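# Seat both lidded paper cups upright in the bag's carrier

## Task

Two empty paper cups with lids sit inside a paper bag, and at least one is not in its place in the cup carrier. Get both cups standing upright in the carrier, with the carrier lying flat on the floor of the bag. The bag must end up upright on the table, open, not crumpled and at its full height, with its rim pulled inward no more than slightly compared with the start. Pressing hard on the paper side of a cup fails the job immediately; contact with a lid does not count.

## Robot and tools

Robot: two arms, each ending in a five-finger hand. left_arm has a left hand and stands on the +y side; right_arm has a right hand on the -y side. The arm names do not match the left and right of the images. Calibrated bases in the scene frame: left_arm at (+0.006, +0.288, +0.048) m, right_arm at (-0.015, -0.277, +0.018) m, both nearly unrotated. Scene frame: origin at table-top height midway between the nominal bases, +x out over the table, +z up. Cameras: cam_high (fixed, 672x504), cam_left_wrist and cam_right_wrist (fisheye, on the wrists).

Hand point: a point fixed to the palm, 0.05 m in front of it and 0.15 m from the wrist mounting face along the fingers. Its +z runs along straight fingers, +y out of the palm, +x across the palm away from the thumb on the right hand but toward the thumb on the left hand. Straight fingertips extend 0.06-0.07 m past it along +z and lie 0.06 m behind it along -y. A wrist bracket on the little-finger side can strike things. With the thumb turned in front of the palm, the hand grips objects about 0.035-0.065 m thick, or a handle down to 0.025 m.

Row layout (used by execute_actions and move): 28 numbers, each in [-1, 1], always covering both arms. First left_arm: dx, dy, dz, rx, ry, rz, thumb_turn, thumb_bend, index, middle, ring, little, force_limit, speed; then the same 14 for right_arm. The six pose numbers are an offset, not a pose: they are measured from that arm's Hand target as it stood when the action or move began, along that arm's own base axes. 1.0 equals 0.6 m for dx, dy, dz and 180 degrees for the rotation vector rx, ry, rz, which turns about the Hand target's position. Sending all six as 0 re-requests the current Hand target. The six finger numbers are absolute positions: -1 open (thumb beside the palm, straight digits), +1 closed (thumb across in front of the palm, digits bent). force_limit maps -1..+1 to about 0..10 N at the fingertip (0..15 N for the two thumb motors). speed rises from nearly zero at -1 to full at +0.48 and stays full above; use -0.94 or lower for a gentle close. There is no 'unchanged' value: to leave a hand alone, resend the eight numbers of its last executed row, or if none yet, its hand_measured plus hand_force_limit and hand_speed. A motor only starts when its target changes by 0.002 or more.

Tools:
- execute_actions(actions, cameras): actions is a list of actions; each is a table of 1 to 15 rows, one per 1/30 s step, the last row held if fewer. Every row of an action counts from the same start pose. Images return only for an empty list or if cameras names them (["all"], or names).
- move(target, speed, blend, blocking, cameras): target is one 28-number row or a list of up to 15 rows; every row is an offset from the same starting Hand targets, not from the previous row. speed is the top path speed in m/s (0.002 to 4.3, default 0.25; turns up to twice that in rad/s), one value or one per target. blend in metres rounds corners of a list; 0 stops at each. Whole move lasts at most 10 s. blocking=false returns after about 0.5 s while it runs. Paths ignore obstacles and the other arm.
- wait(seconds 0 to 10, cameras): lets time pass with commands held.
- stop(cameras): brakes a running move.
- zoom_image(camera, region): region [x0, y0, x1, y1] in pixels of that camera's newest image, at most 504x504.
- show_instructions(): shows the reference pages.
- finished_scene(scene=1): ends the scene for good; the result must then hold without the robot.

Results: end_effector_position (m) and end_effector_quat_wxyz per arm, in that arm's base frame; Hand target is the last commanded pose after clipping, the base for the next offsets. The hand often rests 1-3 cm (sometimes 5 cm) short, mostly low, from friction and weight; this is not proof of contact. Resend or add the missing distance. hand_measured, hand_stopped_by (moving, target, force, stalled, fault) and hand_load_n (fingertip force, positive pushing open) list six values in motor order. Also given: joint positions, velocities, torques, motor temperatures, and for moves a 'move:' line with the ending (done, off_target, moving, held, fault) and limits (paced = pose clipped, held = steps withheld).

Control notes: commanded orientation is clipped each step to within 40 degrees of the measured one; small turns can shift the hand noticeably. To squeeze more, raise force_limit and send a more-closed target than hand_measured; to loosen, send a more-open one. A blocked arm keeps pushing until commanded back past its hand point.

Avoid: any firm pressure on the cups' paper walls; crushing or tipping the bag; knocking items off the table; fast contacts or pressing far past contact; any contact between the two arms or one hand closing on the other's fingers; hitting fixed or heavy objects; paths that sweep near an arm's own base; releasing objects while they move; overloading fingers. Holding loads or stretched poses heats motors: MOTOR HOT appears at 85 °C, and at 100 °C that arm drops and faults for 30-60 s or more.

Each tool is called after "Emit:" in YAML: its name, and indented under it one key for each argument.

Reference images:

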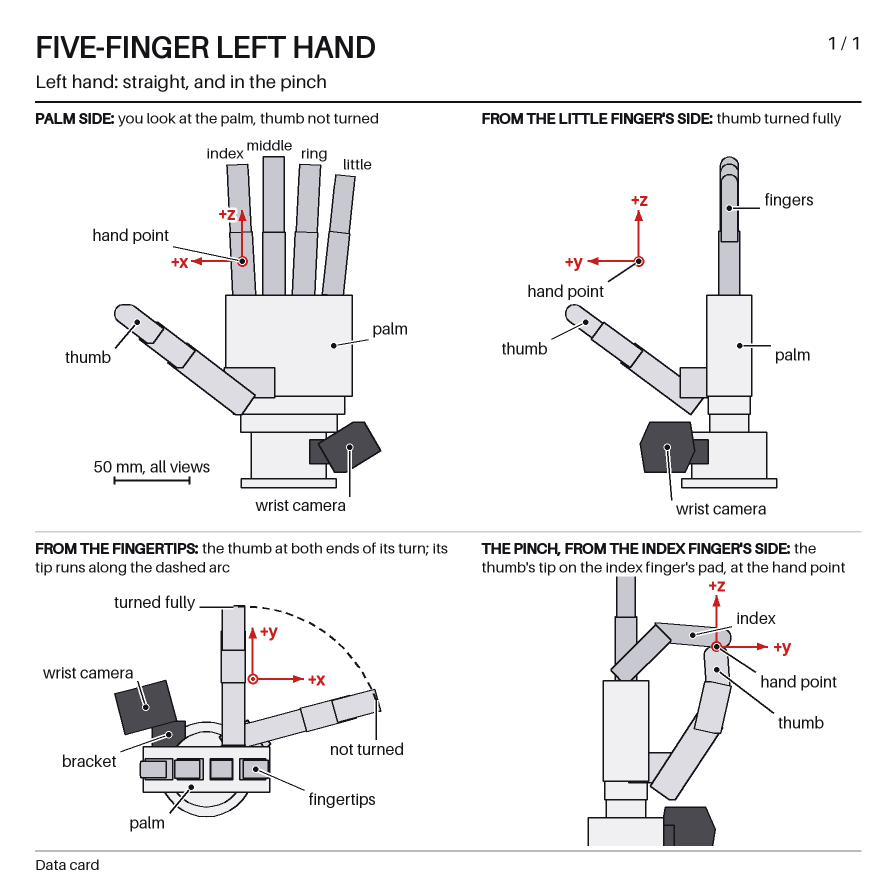

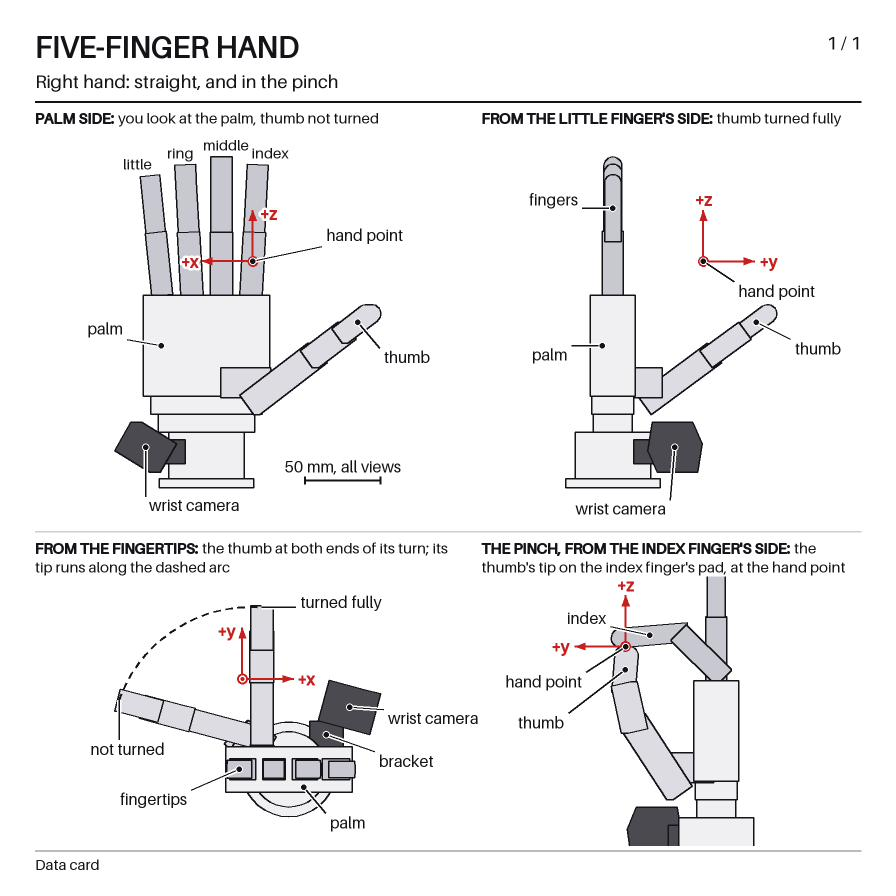

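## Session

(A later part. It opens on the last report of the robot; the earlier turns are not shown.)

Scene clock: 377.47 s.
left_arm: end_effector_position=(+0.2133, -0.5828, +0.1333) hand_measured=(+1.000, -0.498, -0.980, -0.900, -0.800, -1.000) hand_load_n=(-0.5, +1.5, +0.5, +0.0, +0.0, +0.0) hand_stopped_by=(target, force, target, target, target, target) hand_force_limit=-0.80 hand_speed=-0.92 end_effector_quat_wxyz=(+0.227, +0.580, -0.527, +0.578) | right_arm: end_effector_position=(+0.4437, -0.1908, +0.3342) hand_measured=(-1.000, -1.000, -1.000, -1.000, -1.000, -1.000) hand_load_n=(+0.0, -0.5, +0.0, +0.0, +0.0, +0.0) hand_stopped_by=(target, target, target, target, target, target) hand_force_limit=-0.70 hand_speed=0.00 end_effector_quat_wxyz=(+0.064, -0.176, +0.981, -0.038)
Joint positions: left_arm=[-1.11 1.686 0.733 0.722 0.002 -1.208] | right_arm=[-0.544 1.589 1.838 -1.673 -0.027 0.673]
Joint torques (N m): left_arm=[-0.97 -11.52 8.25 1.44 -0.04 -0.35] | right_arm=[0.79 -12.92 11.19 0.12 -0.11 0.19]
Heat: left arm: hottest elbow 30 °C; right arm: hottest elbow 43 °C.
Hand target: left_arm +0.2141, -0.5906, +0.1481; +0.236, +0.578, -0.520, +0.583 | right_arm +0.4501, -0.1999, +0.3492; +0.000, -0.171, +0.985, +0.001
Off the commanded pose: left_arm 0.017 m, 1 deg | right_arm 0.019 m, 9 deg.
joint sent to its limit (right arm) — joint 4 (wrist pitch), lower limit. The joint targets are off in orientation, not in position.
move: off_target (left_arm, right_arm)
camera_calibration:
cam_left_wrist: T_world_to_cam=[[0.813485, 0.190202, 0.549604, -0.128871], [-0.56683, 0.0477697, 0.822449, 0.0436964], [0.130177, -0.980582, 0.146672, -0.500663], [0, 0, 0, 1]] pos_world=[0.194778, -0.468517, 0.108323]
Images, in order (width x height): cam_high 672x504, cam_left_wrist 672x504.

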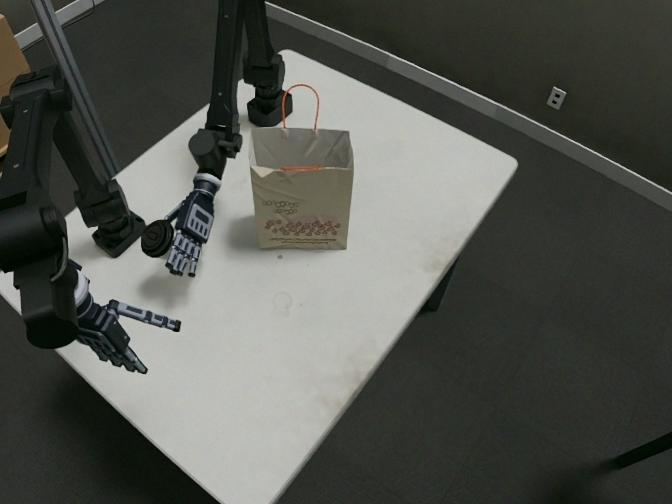

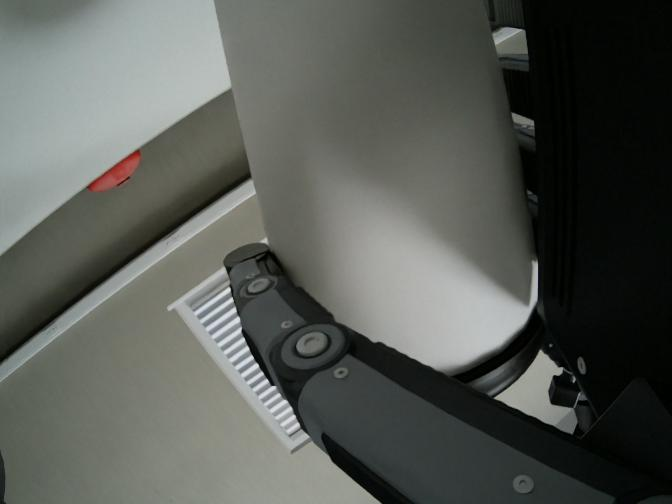

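Emit:
move:
  target: [0,0,-0.16,-0.0120,0.0243,0.0063, 1,-0.3,-0.98,-0.9,-0.8,-1,-0.8,-0.92, 0,0,0,0,0,0,-1,-1,-1,-1,-1,-1,-0.7,0]
  speed: 0.12
  cameras: ["cam_left_wrist","cam_high"]

Emit:
zoom_image:
  camera: "cam_high"
  region: [80, 160, 260, 300]

Scene clock: 382.33 s.
left_arm: end_effector_position=(+0.2163, -0.5867, +0.0499) hand_measured=(+1.000, -0.498, -0.980, -0.900, -0.800, -1.000) hand_load_n=(-0.5, +1.5, +0.0, +0.0, +0.0, +0.0) hand_stopped_by=(target, force, target, target, target, target) hand_force_limit=-0.80 hand_speed=-0.92 end_effector_quat_wxyz=(+0.253, +0.602, -0.500, +0.569) | right_arm: end_effector_position=(+0.4437, -0.1908, +0.3342) hand_measured=(-1.000, -1.000, -1.000, -1.000, -1.000, -1.000) hand_load_n=(+0.0, -0.5, +0.0, +0.0, +0.0, +0.0) hand_stopped_by=(target, target, target, target, target, target) hand_force_limit=-0.70 hand_speed=0.00 end_effector_quat_wxyz=(+0.064, -0.176, +0.981, -0.038)
Joint positions: left_arm=[-1.11 1.955 0.733 0.996 0.002 -1.296] | right_arm=[-0.544 1.589 1.838 -1.673 -0.027 0.673]
Joint torques (N m): left_arm=[-1.32 -12.81 4.81 2.52 -0.13 -0.29] | right_arm=[0.79 -12.92 11.19 0.14 -0.11 0.2]
Heat: left arm: hottest elbow 31 °C; right arm: hottest elbow 43 °C.
Hand target: left_arm +0.2141, -0.5906, +0.0519; +0.261, +0.600, -0.494, +0.572 | right_arm +0.4501, -0.1999, +0.3492; +0.000, -0.171, +0.985, +0.001
Off the commanded pose: left_arm 0.005 m, 1 deg | right_arm 0.019 m, 9 deg.
joint sent to its limit (right arm) — joint 4 (wrist pitch), lower limit. The joint targets are off in orientation, not in position.
move: off_target (right_arm)
camera_calibration:
cam_left_wrist: T_world_to_cam=[[0.847771, 0.228621, 0.478557, -0.0659787], [-0.505084, 0.0727783, 0.859996, 0.113688], [0.161784, -0.970791, 0.177172, -0.495271], [0, 0, 0, 1]] pos_world=[0.193484, -0.473995, 0.0215517]
Images, in order (width x height): cam_high 672x504, cam_left_wrist 672x504.

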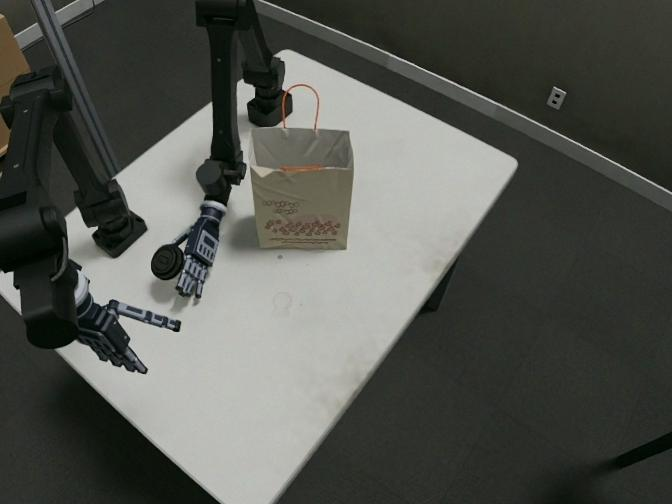

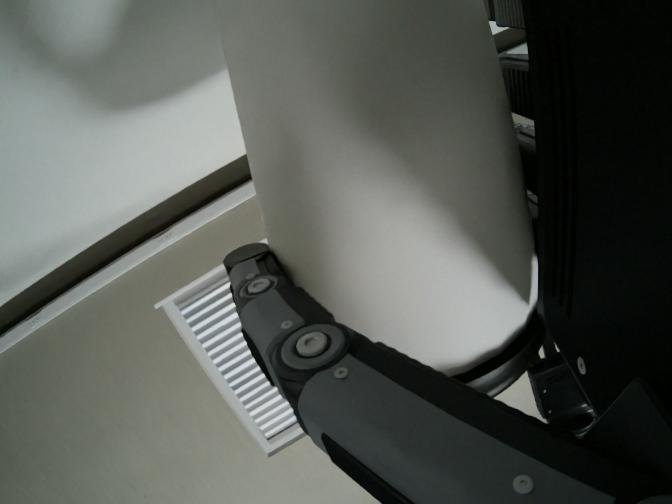

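Scaled by 2.800 from the camera's 672x504 image, which has a finer 960x720 frame.

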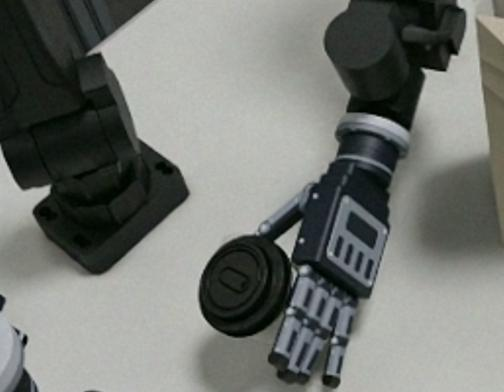

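Emit:
move:
  target: [0,0,-0.0265,0,0,0, 1,-0.3,-0.98,-0.9,-0.8,-1,-0.8,-0.92, 0,0,0,0,0,0,-1,-1,-1,-1,-1,-1,-0.7,0]
  speed: 0.04
  cameras: ["cam_left_wrist","cam_high"]

Emit:
zoom_image:
  camera: "cam_high"
  region: [110, 180, 250, 310]

Scene clock: 383.83 s.
left_arm: end_effector_position=(+0.2158, -0.5855, +0.0384) hand_measured=(+1.000, -0.498, -0.980, -0.900, -0.800, -1.000) hand_load_n=(-0.5, +2.0, +0.0, +0.0, +0.0, +0.0) hand_stopped_by=(target, force, target, target, target, target) hand_force_limit=-0.80 hand_speed=-0.92 end_effector_quat_wxyz=(+0.255, +0.601, -0.498, +0.571) | right_arm: end_effector_position=(+0.4437, -0.1908, +0.3342) hand_measured=(-1.000, -1.000, -1.000, -1.000, -1.000, -1.000) hand_load_n=(+0.0, +0.0, +0.0, +0.0, +0.0, +0.0) hand_stopped_by=(target, target, target, target, target, target) hand_force_limit=-0.70 hand_speed=0.00 end_effector_quat_wxyz=(+0.064, -0.176, +0.981, -0.038)
Joint positions: left_arm=[-1.11 1.995 0.733 1.042 0.002 -1.298] | right_arm=[-0.544 1.589 1.838 -1.673 -0.027 0.673]
Joint torques (N m): left_arm=[-1.26 -11.69 5.26 2.44 -0.17 -0.23] | right_arm=[0.91 -12.98 11.21 0.1 -0.1 0.2]
Heat: left arm: hottest elbow 31 °C; right arm: hottest elbow 43 °C.
Hand target: left_arm +0.2141, -0.5906, +0.0363; +0.261, +0.600, -0.494, +0.573 | right_arm +0.4501, -0.1999, +0.3492; +0.000, -0.171, +0.985, +0.001
Off the commanded pose: left_arm 0.006 m, 1 deg | right_arm 0.019 m, 9 deg.
joint sent to its limit (right arm) — joint 4 (wrist pitch), lower limit. The joint targets are off in orientation, not in position.
move: off_target (right_arm)
camera_calibration:
cam_left_wrist: T_world_to_cam=[[0.847097, 0.232619, 0.477824, -0.0578865], [-0.505988, 0.0781215, 0.858995, 0.126583], [0.16249, -0.969425, 0.183879, -0.491701], [0, 0, 0, 1]] pos_world=[0.192982, -0.473091, 0.0093387]
Images, in order (width x height): cam_high 672x504, cam_left_wrist 672x504.

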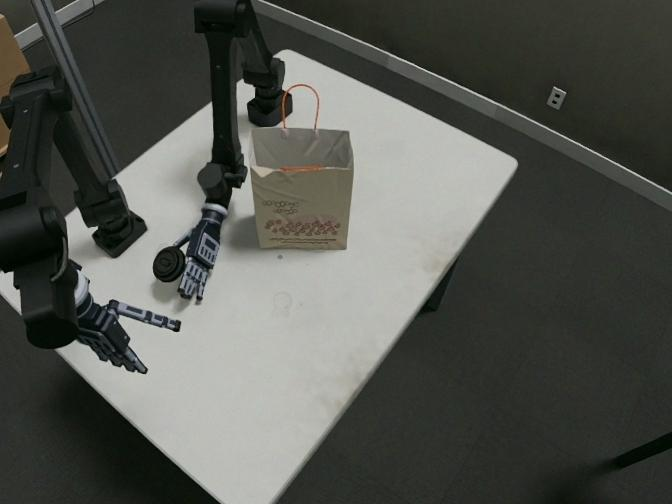

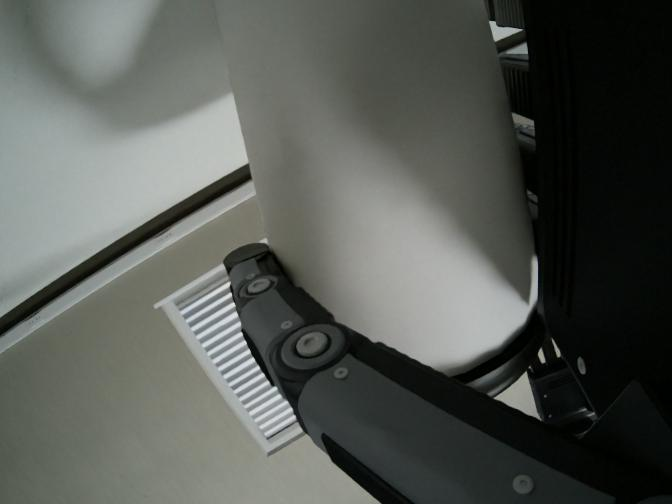

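Scaled by 3.600 from the camera's 672x504 image, which has a finer 960x720 frame.

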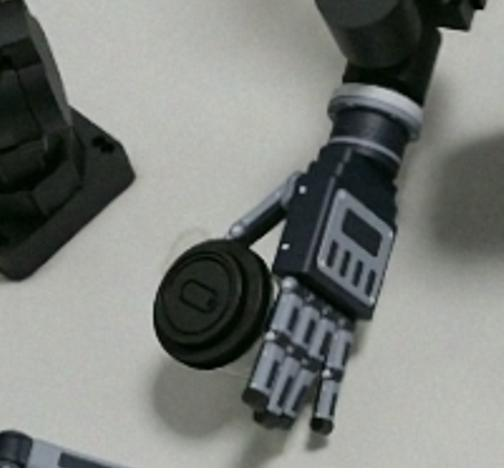

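Emit:
move:
  target: [0,0,-0.0108,0,0,0, 1,-0.3,-0.98,-0.9,-0.8,-1,-0.8,-0.92, 0,0,0,0,0,0,-1,-1,-1,-1,-1,-1,-0.7,0]
  speed: 0.04
  cameras: ["cam_left_wrist","cam_high"]

Emit:
zoom_image:
  camera: "cam_high"
  region: [110, 180, 250, 310]

Scene clock: 385.07 s.
left_arm: end_effector_position=(+0.2158, -0.5855, +0.0376) hand_measured=(+1.000, -0.498, -0.980, -0.900, -0.800, -1.000) hand_load_n=(+0.0, +1.5, +0.5, +0.0, -0.5, +0.0) hand_stopped_by=(target, force, target, target, target, target) hand_force_limit=-0.80 hand_speed=-0.92 end_effector_quat_wxyz=(+0.257, +0.599, -0.495, +0.574) | right_arm: end_effector_position=(+0.4437, -0.1908, +0.3342) hand_measured=(-1.000, -1.000, -1.000, -1.000, -1.000, -1.000) hand_load_n=(+0.0, +0.0, +0.0, +0.0, +0.0, +0.0) hand_stopped_by=(target, target, target, target, target, target) hand_force_limit=-0.70 hand_speed=0.00 end_effector_quat_wxyz=(+0.064, -0.176, +0.981, -0.038)
Joint positions: left_arm=[-1.11 2.006 0.733 1.064 0.002 -1.3] | right_arm=[-0.544 1.589 1.838 -1.673 -0.027 0.673]
Joint torques (N m): left_arm=[-0.56 -11.34 5.33 2.11 -0.22 -0.2] | right_arm=[0.79 -12.86 11.17 0.14 -0.1 0.19]
Heat: left arm: hottest elbow 31 °C; right arm: hottest elbow 43 °C.
Hand target: left_arm +0.2141, -0.5906, +0.0297; +0.261, +0.600, -0.494, +0.572 | right_arm +0.4501, -0.1999, +0.3492; +0.000, -0.171, +0.985, +0.001
Off the commanded pose: left_arm 0.010 m, 1 deg | right_arm 0.019 m, 9 deg.
joint sent to its limit (right arm) — joint 4 (wrist pitch), lower limit. The joint targets are off in orientation, not in position.
move: off_target (right_arm)
camera_calibration:
cam_left_wrist: T_world_to_cam=[[0.845587, 0.237735, 0.47798, -0.054247], [-0.508568, 0.0865263, 0.856663, 0.132875], [0.162301, -0.967468, 0.19407, -0.490647], [0, 0, 0, 1]] pos_world=[0.193079, -0.473286, 0.00731918]
Images, in order (width x height): cam_high 672x504, cam_left_wrist 672x504.

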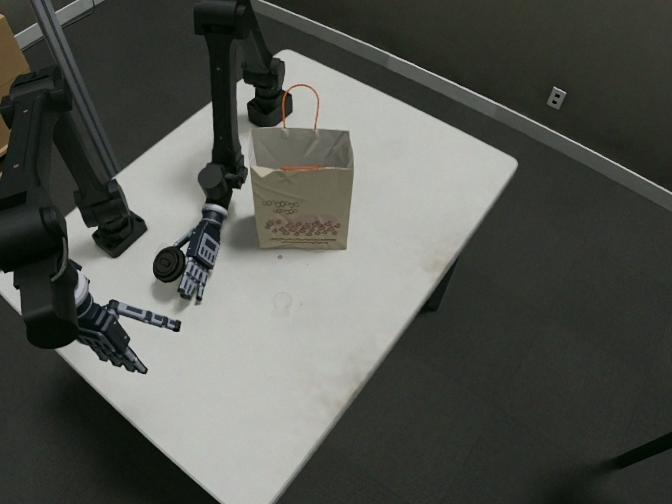

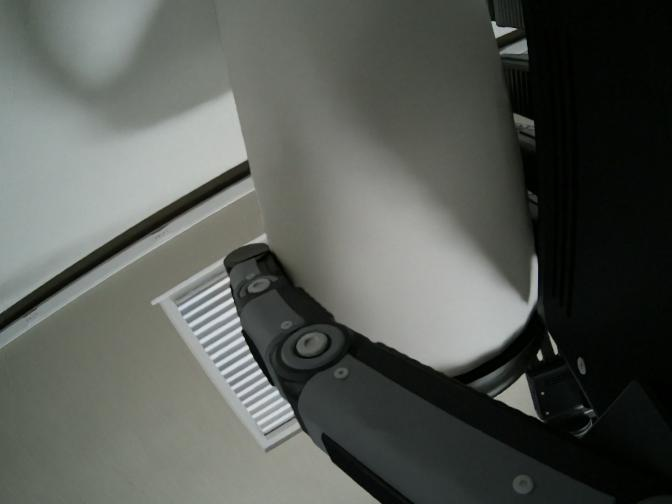

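Scaled by 3.600 from the camera's 672x504 image, which has a finer 960x720 frame.

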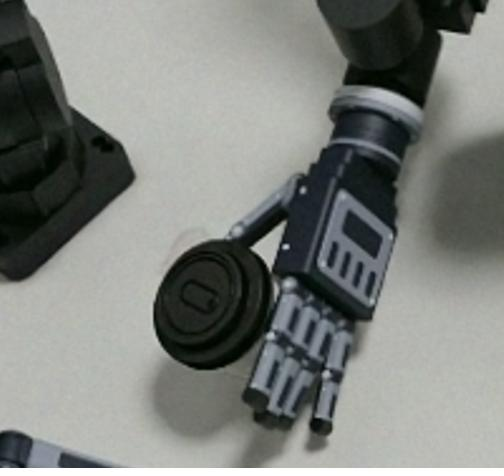

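Emit:
move:
  target:
    - [0,0,0.0117,0,0,0, 1,-0.3,-0.98,-0.9,-0.8,-1,-0.8,-0.92, 0,0,0,0,0,0,-1,-1,-1,-1,-1,-1,-0.7,0]
    - [0,0,0.0117,0,0,0, 1,-0.54,-0.98,-0.9,-0.8,-1,-0.8,-0.92, 0,0,0,0,0,0,-1,-1,-1,-1,-1,-1,-0.7,0]
  speed: 0.04
  cameras: ["cam_left_wrist","cam_high"]

Emit:
zoom_image:
  camera: "cam_high"
  region: [110, 180, 250, 310]

Scene clock: 387.37 s.
left_arm: end_effector_position=(+0.2158, -0.5855, +0.0376) hand_measured=(+1.000, -0.540, -0.980, -0.900, -0.800, -1.000) hand_load_n=(+0.0, +0.0, +0.0, +0.0, +0.0, +0.0) hand_stopped_by=(target, target, target, target, target, target) hand_force_limit=-0.80 hand_speed=-0.92 end_effector_quat_wxyz=(+0.257, +0.599, -0.495, +0.574) | right_arm: end_effector_position=(+0.4437, -0.1908, +0.3342) hand_measured=(-1.000, -1.000, -1.000, -1.000, -1.000, -1.000) hand_load_n=(+0.0, -0.5, +0.0, +0.0, +0.0, +0.0) hand_stopped_by=(target, target, target, target, target, target) hand_force_limit=-0.70 hand_speed=0.00 end_effector_quat_wxyz=(+0.064, -0.176, +0.981, -0.038)
Joint positions: left_arm=[-1.11 2.006 0.733 1.064 0.002 -1.3] | right_arm=[-0.544 1.589 1.838 -1.673 -0.027 0.673]
Joint torques (N m): left_arm=[-0.15 -14.33 4.9 1.68 -0.16 -0.23] | right_arm=[0.85 -12.86 11.19 0.12 -0.1 0.19]
Heat: left arm: hottest elbow 31 °C; right arm: hottest elbow 43 °C.
Hand target: left_arm +0.2141, -0.5906, +0.0367; +0.261, +0.600, -0.494, +0.572 | right_arm +0.4501, -0.1999, +0.3492; +0.000, -0.171, +0.985, +0.001
Off the commanded pose: left_arm 0.006 m, 0 deg | right_arm 0.019 m, 9 deg.
joint sent to its limit (right arm) — joint 4 (wrist pitch), lower limit. The joint targets are off in orientation, not in position.
move: off_target (right_arm)
camera_calibration:
cam_left_wrist: T_world_to_cam=[[0.845587, 0.237735, 0.47798, -0.054247], [-0.508568, 0.0865263, 0.856663, 0.132875], [0.162301, -0.967468, 0.19407, -0.490647], [0, 0, 0, 1]] pos_world=[0.193079, -0.473286, 0.00731918]
Images, in order (width x height): cam_high 672x504, cam_left_wrist 672x504.

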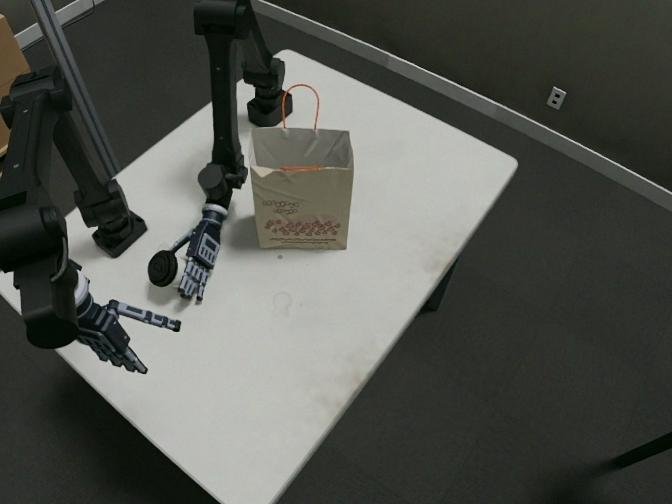

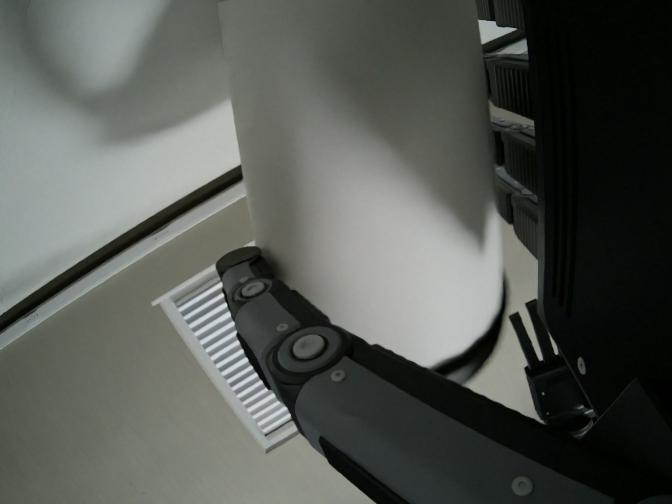

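Scaled by 3.600 from the camera's 672x504 image, which has a finer 960x720 frame.

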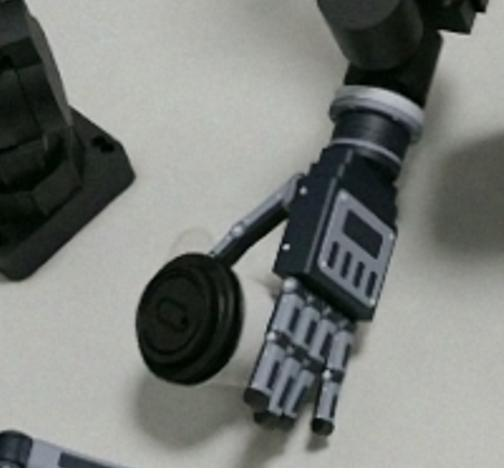

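Emit:
move:
  target:
    - [0,0,0,0,0,0, 1,-0.35,-0.98,-0.9,-0.8,-1,-0.82,-0.94, 0,0,0,0,0,0,-1,-1,-1,-1,-1,-1,-0.7,0]
  speed: 0.04
  cameras: ["cam_left_wrist","cam_high"]

Emit:
zoom_image:
  camera: "cam_high"
  region: [110, 180, 250, 310]

Scene clock: 400.73 s.
left_arm: end_effector_position=(+0.2158, -0.5855, +0.0376) hand_measured=(+1.000, -0.350, -0.980, -0.900, -0.800, -1.000) hand_load_n=(+0.0, +0.0, +0.0, +0.0, +0.0, +0.0) hand_stopped_by=(target, target, target, target, target, target) hand_force_limit=-0.82 hand_speed=-0.94 end_effector_quat_wxyz=(+0.257, +0.599, -0.495, +0.574) | right_arm: end_effector_position=(+0.4437, -0.1908, +0.3342) hand_measured=(-1.000, -1.000, -1.000, -1.000, -1.000, -1.000) hand_load_n=(+0.0, -0.5, +0.0, +0.0, +0.0, +0.0) hand_stopped_by=(target, target, target, target, target, target) hand_force_limit=-0.70 hand_speed=0.00 end_effector_quat_wxyz=(+0.064, -0.176, +0.981, -0.038)
Joint positions: left_arm=[-1.11 2.006 0.733 1.064 0.002 -1.3] | right_arm=[-0.544 1.589 1.838 -1.673 -0.027 0.673]
Joint torques (N m): left_arm=[-0.85 -13.57 4.9 1.74 -0.15 -0.23] | right_arm=[0.85 -12.86 11.18 0.14 -0.1 0.2]
Heat: left arm: hottest elbow 30 °C; right arm: hottest elbow 44 °C.
Hand target: left_arm +0.2141, -0.5906, +0.0367; +0.261, +0.600, -0.494, +0.572 | right_arm +0.4501, -0.1999, +0.3492; +0.000, -0.171, +0.985, +0.001
Off the commanded pose: left_arm 0.006 m, 0 deg | right_arm 0.019 m, 9 deg.
joint sent to its limit (right arm) — joint 4 (wrist pitch), lower limit. The joint targets are off in orientation, not in position.
move: off_target (right_arm)
camera_calibration:
cam_left_wrist: T_world_to_cam=[[0.845587, 0.237735, 0.47798, -0.054247], [-0.508568, 0.0865263, 0.856663, 0.132875], [0.162301, -0.967468, 0.19407, -0.490647], [0, 0, 0, 1]] pos_world=[0.193079, -0.473286, 0.00731918]
Images, in order (width x height): cam_high 672x504, cam_left_wrist 672x504.

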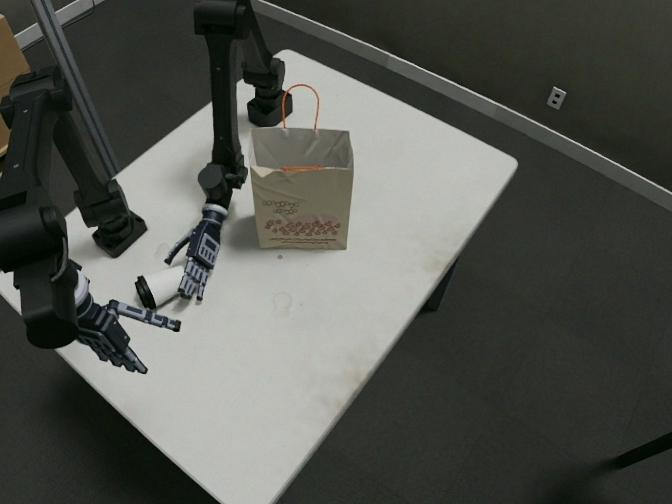

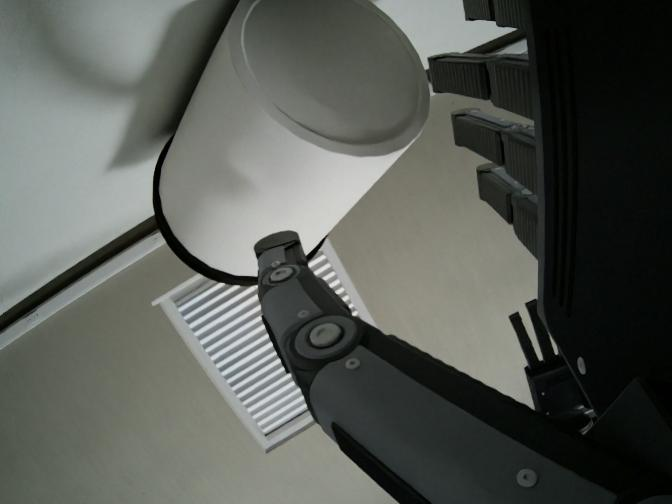

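Scaled by 3.600 from the camera's 672x504 image, which has a finer 960x720 frame.

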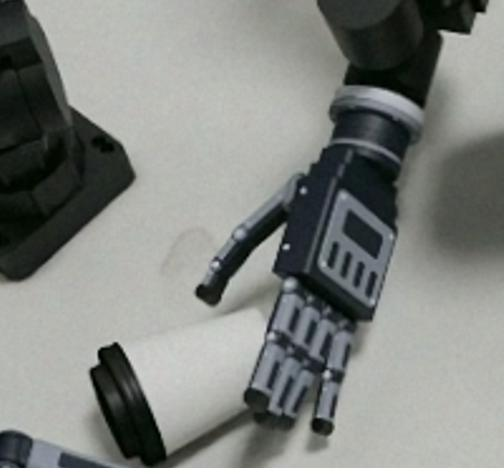

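Emit:
move:
  target:
    - [0,0,0.12,0,0,0, 1,-0.9,-0.98,-0.98,-0.98,-1,-0.8,0, 0,0,0,0,0,0,-1,-1,-1,-1,-1,-1,-0.7,0]
  speed: 0.15
  cameras: ["cam_left_wrist","cam_high"]

Emit:
zoom_image:
  camera: "cam_high"
  region: [80, 190, 240, 330]

Scene clock: 419.37 s.
left_arm: end_effector_position=(+0.2175, -0.5888, +0.1152) hand_measured=(+1.000, -0.900, -0.980, -0.980, -0.980, -1.000) hand_load_n=(-0.5, +0.0, +0.0, +0.0, +0.0, +0.0) hand_stopped_by=(target, target, target, target, target, target) hand_force_limit=-0.80 hand_speed=0.00 end_effector_quat_wxyz=(+0.260, +0.595, -0.492, +0.581) | right_arm: end_effector_position=(+0.4437, -0.1908, +0.3342) hand_measured=(-1.000, -1.000, -1.000, -1.000, -1.000, -1.000) hand_load_n=(+0.0, +0.0, +0.0, +0.0, +0.0, +0.0) hand_stopped_by=(target, target, target, target, target, target) hand_force_limit=-0.70 hand_speed=0.00 end_effector_quat_wxyz=(+0.064, -0.176, +0.981, -0.038)
Joint positions: left_arm=[-1.11 1.789 0.733 0.864 0.002 -1.3] | right_arm=[-0.544 1.589 1.838 -1.673 -0.027 0.673]
Joint torques (N m): left_arm=[-1.44 -11.93 5.41 1.43 -0.12 -0.26] | right_arm=[0.85 -12.92 11.19 0.12 -0.11 0.2]
Heat: left arm: hottest elbow 30 °C; right arm: hottest elbow 44 °C.
Hand target: left_arm +0.2141, -0.5906, +0.1087; +0.261, +0.600, -0.494, +0.572 | right_arm +0.4501, -0.1999, +0.3492; +0.000, -0.171, +0.985, +0.001
Off the commanded pose: left_arm 0.008 m, 1 deg | right_arm 0.019 m, 9 deg.
joint sent to its limit (right arm) — joint 4 (wrist pitch), lower limit. The joint targets are off in orientation, not in position.
move: off_target (right_arm)
camera_calibration:
cam_left_wrist: T_world_to_cam=[[0.841865, 0.245261, 0.48074, -0.0870536], [-0.515202, 0.0999548, 0.85122, 0.0774217], [0.160719, -0.96429, 0.210507, -0.508965], [0, 0, 0, 1]] pos_world=[0.194975, -0.477178, 0.0830881]
Images, in order (width x height): cam_high 672x504, cam_left_wrist 672x504.

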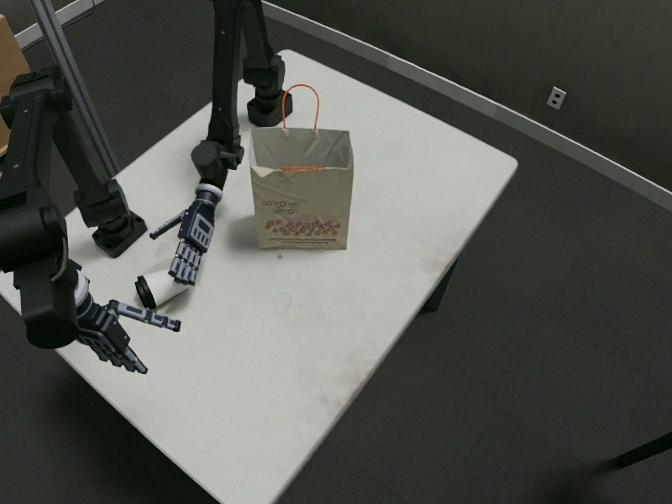

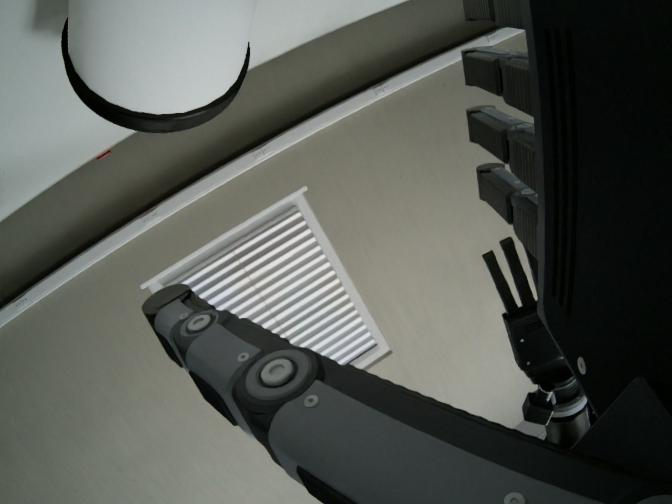

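Scaled by 3.150 from the camera's 672x504 image, which has a finer 960x720 frame.

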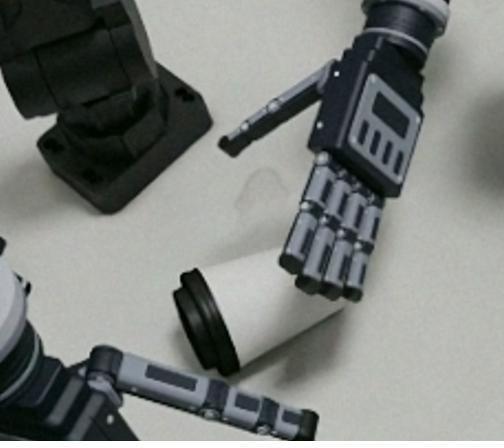

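Emit:
move:
  target:
    - [0,0,0.06,0,0,0, -1,-1,-1,-1,-1,-1,-0.8,0, 0,0,0,0,0,0,-1,-1,-1,-1,-1,-1,-0.7,0]
    - [-0.2302,-0.024,0.0605,-0.0537,0.0743,-0.1586, -1,-1,-1,-1,-1,-1,-0.8,0, 0,0,0,0,0,0,-1,-1,-1,-1,-1,-1,-0.7,0]
  speed: 0.15
  cameras: ["cam_left_wrist","cam_high"]

Emit:
zoom_image:
  camera: "cam_high"
  region: [80, 190, 240, 330]

Scene clock: 429.07 s.
left_arm: end_effector_position=(+0.0753, -0.5959, +0.1405) hand_measured=(-1.000, -1.000, -1.000, -1.000, -1.000, -1.000) hand_load_n=(+0.0, +0.0, +0.0, +0.5, +0.0, +0.0) hand_stopped_by=(target, target, target, target, target, target) hand_force_limit=-0.80 hand_speed=0.00 end_effector_quat_wxyz=(+0.489, +0.504, -0.549, +0.453) | right_arm: end_effector_position=(+0.4437, -0.1908, +0.3342) hand_measured=(-1.000, -1.000, -1.000, -1.000, -1.000, -1.000) hand_load_n=(+0.0, +0.0, +0.0, +0.0, +0.0, +0.0) hand_stopped_by=(target, target, target, target, target, target) hand_force_limit=-0.70 hand_speed=0.00 end_effector_quat_wxyz=(+0.064, -0.176, +0.981, -0.038)
Joint positions: left_arm=[-1.212 1.825 0.733 0.97 0.437 -1.515] | right_arm=[-0.544 1.589 1.838 -1.673 -0.027 0.673]
Joint torques (N m): left_arm=[-1.14 -11.22 7.49 2.65 0 -0.22] | right_arm=[0.79 -12.86 11.18 0.13 -0.11 0.19]
Heat: left arm: hottest elbow 30 °C; right arm: hottest elbow 44 °C.
Hand target: left_arm +0.0760, -0.6050, +0.1450; +0.497, +0.498, -0.544, +0.457 | right_arm +0.4501, -0.1999, +0.3492; +0.000, -0.171, +0.985, +0.001
Off the commanded pose: left_arm 0.010 m, 1 deg | right_arm 0.019 m, 9 deg.
joint sent to its limit (right arm) — joint 4 (wrist pitch), lower limit. The joint targets are off in orientation, not in position.
move: off_target (right_arm)
camera_calibration:
cam_left_wrist: T_world_to_cam=[[0.954682, -0.164428, 0.248084, -0.197703], [-0.167722, 0.391363, 0.904823, 0.123305], [-0.245869, -0.905427, 0.346049, -0.451574], [0, 0, 0, 1]] pos_world=[0.0983965, -0.489633, 0.0937442]
Images, in order (width x height): cam_high 672x504, cam_left_wrist 672x504.

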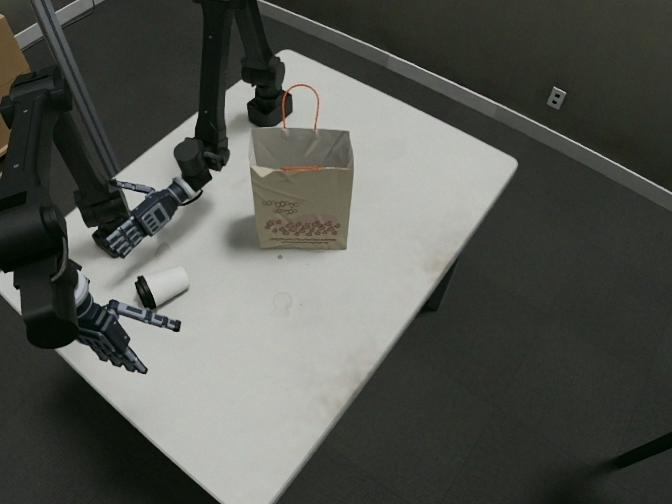

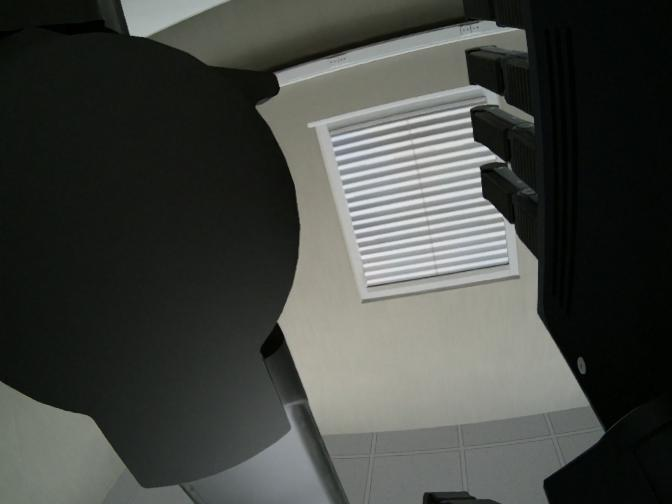

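Scaled by 3.150 from the camera's 672x504 image, which has a finer 960x720 frame.

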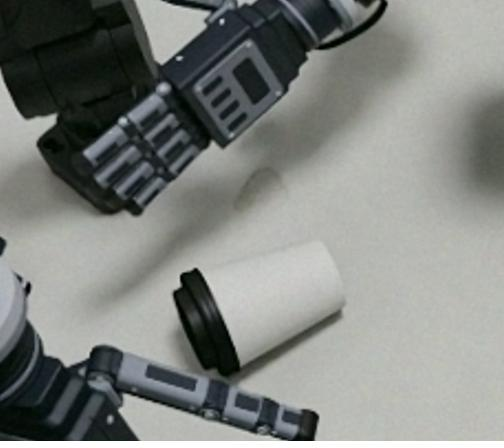

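Emit:
move:
  target:
    - [0,0,-0.13,0,0,0, -1,-1,-1,-1,-1,-1,-0.8,0, 0,0,0,0,0,0,-1,-1,-1,-1,-1,-1,-0.7,0]
  speed: 0.12
  cameras: ["cam_left_wrist","cam_high"]

Emit:
zoom_image:
  camera: "cam_high"
  region: [80, 190, 240, 330]

Scene clock: 432.17 s.
left_arm: end_effector_position=(+0.0762, -0.5983, +0.0632) hand_measured=(-1.000, -1.000, -1.000, -1.000, -1.000, -1.000) hand_load_n=(+0.0, +0.0, +0.0, +0.0, +0.0, +0.0) hand_stopped_by=(target, target, target, target, target, target) hand_force_limit=-0.80 hand_speed=0.00 end_effector_quat_wxyz=(+0.490, +0.504, -0.549, +0.453) | right_arm: end_effector_position=(+0.4437, -0.1908, +0.3342) hand_measured=(-1.000, -1.000, -1.000, -1.000, -1.000, -1.000) hand_load_n=(+0.0, +0.0, +0.0, -0.5, +0.0, +0.0) hand_stopped_by=(target, target, target, target, target, target) hand_force_limit=-0.70 hand_speed=0.00 end_effector_quat_wxyz=(+0.064, -0.176, +0.981, -0.038)
Joint positions: left_arm=[-1.212 2.064 0.759 1.183 0.437 -1.516] | right_arm=[-0.544 1.589 1.838 -1.673 -0.027 0.673]
Joint torques (N m): left_arm=[-0.62 -12.69 5.5 2.52 0.08 -0.25] | right_arm=[0.85 -12.86 11.19 0.13 -0.1 0.19]
Heat: left arm: hottest elbow 30 °C; right arm: hottest elbow 44 °C.
Hand target: left_arm +0.0759, -0.6050, +0.0669; +0.497, +0.498, -0.544, +0.457 | right_arm +0.4501, -0.1999, +0.3492; +0.000, -0.171, +0.985, +0.001
Off the commanded pose: left_arm 0.008 m, 1 deg | right_arm 0.019 m, 9 deg.
joint sent to its limit (right arm) — joint 4 (wrist pitch), lower limit. The joint targets are off in orientation, not in position.
move: off_target (right_arm)
camera_calibration:
cam_left_wrist: T_world_to_cam=[[0.954875, -0.164357, 0.247387, -0.179616], [-0.167091, 0.391349, 0.904946, 0.194302], [-0.245548, -0.905446, 0.346227, -0.42672], [0, 0, 0, 1]] pos_world=[0.0991965, -0.491933, 0.0163436]
Images, in order (width x height): cam_high 672x504, cam_left_wrist 672x504.

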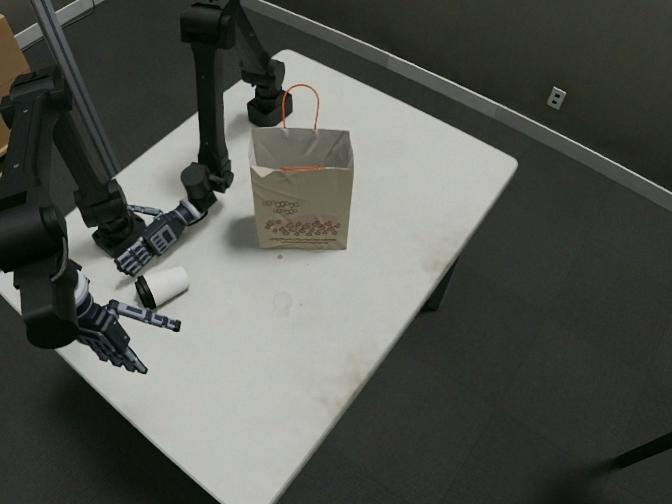

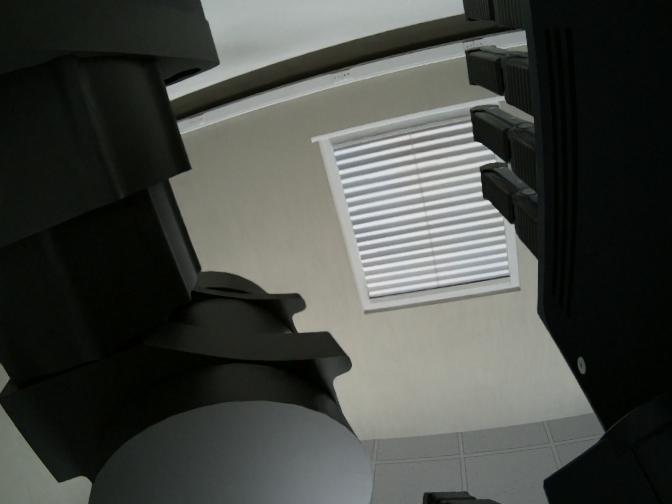

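Scaled by 3.150 from the camera's 672x504 image, which has a finer 960x720 frame.

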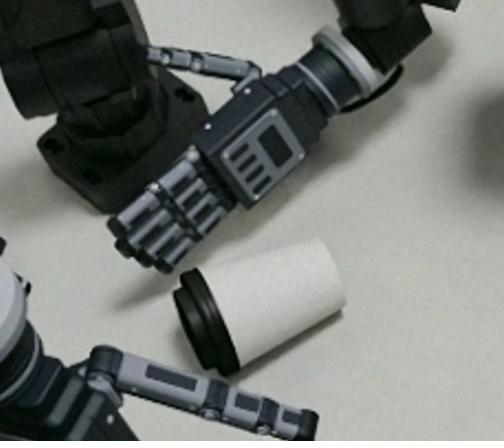

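Emit:
move:
  target:
    - [0.2,-0.01,0,0,0,0, -1,-1,-1,-1,-1,-1,-0.8,0, 0,0,0,0,0,0,-1,-1,-1,-1,-1,-1,-0.7,0]
  speed: 0.06
  cameras: ["cam_left_wrist","cam_high"]

Emit:
zoom_image:
  camera: "cam_high"
  region: [80, 190, 280, 340]

Scene clock: 435.33 s.
left_arm: end_effector_position=(+0.1910, -0.6059, +0.0774) hand_measured=(-1.000, -1.000, -1.000, -1.000, -1.000, -1.000) hand_load_n=(+0.0, +0.0, +0.0, +0.0, +0.0, +0.0) hand_stopped_by=(target, target, target, target, target, target) hand_force_limit=-0.80 hand_speed=0.00 end_effector_quat_wxyz=(+0.501, +0.497, -0.540, +0.459) | right_arm: end_effector_position=(+0.4437, -0.1908, +0.3342) hand_measured=(-1.000, -1.000, -1.000, -1.000, -1.000, -1.000) hand_load_n=(+0.0, +0.0, +0.0, +0.0, +0.0, +0.0) hand_stopped_by=(target, target, target, target, target, target) hand_force_limit=-0.70 hand_speed=0.00 end_effector_quat_wxyz=(+0.064, -0.176, +0.981, -0.038)
Joint positions: left_arm=[-0.998 2.107 0.931 1.08 0.656 -1.514] | right_arm=[-0.544 1.589 1.838 -1.673 -0.027 0.673]
Joint torques (N m): left_arm=[-0.26 -12.98 6.41 1.06 0.15 0] | right_arm=[0.85 -12.92 11.19 0.14 -0.11 0.19]
Heat: left arm: hottest elbow 30 °C; right arm: hottest elbow 44 °C.
Hand target: left_arm +0.1959, -0.6111, +0.0671; +0.497, +0.498, -0.544, +0.457 | right_arm +0.4501, -0.1999, +0.3492; +0.000, -0.171, +0.985, +0.001
Off the commanded pose: left_arm 0.013 m, 1 deg | right_arm 0.019 m, 9 deg.
joint sent to its limit (right arm) — joint 4 (wrist pitch), lower limit. The joint targets are off in orientation, not in position.
move: off_target (left_arm, right_arm)
camera_calibration:
cam_left_wrist: T_world_to_cam=[[0.95614, -0.159995, 0.245354, -0.291535], [-0.15831, 0.422489, 0.892435, 0.221759], [-0.246445, -0.892135, 0.37863, -0.404757], [0, 0, 0, 1]] pos_world=[0.214105, -0.501433, 0.0268766]
Images, in order (width x height): cam_high 672x504, cam_left_wrist 672x504.

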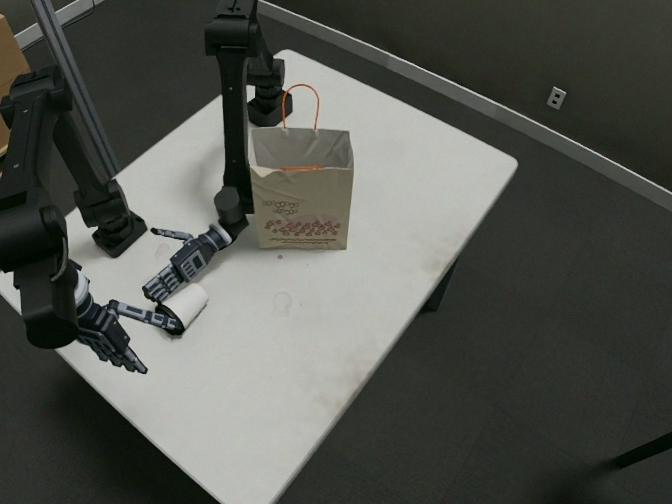

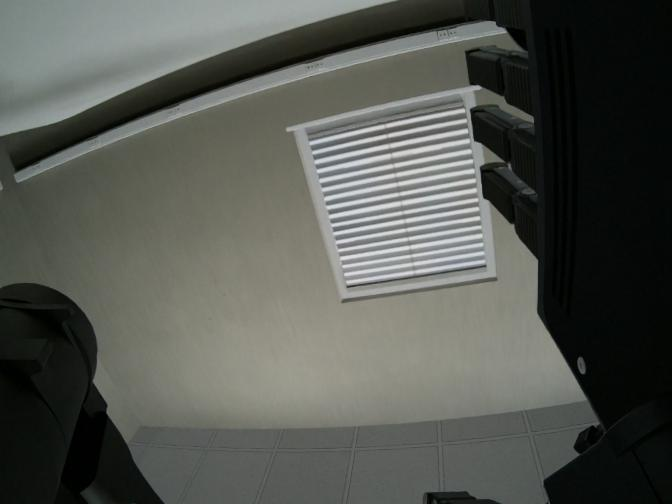

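Scaled by 2.520 from the camera's 672x504 image, which has a finer 960x720 frame.

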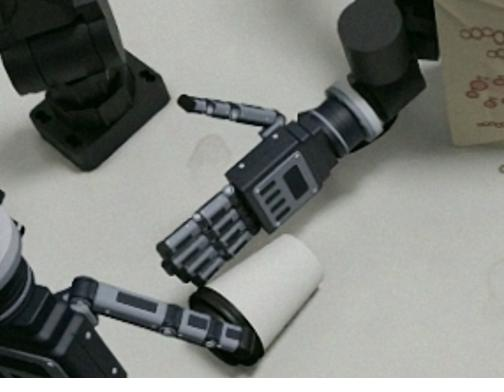

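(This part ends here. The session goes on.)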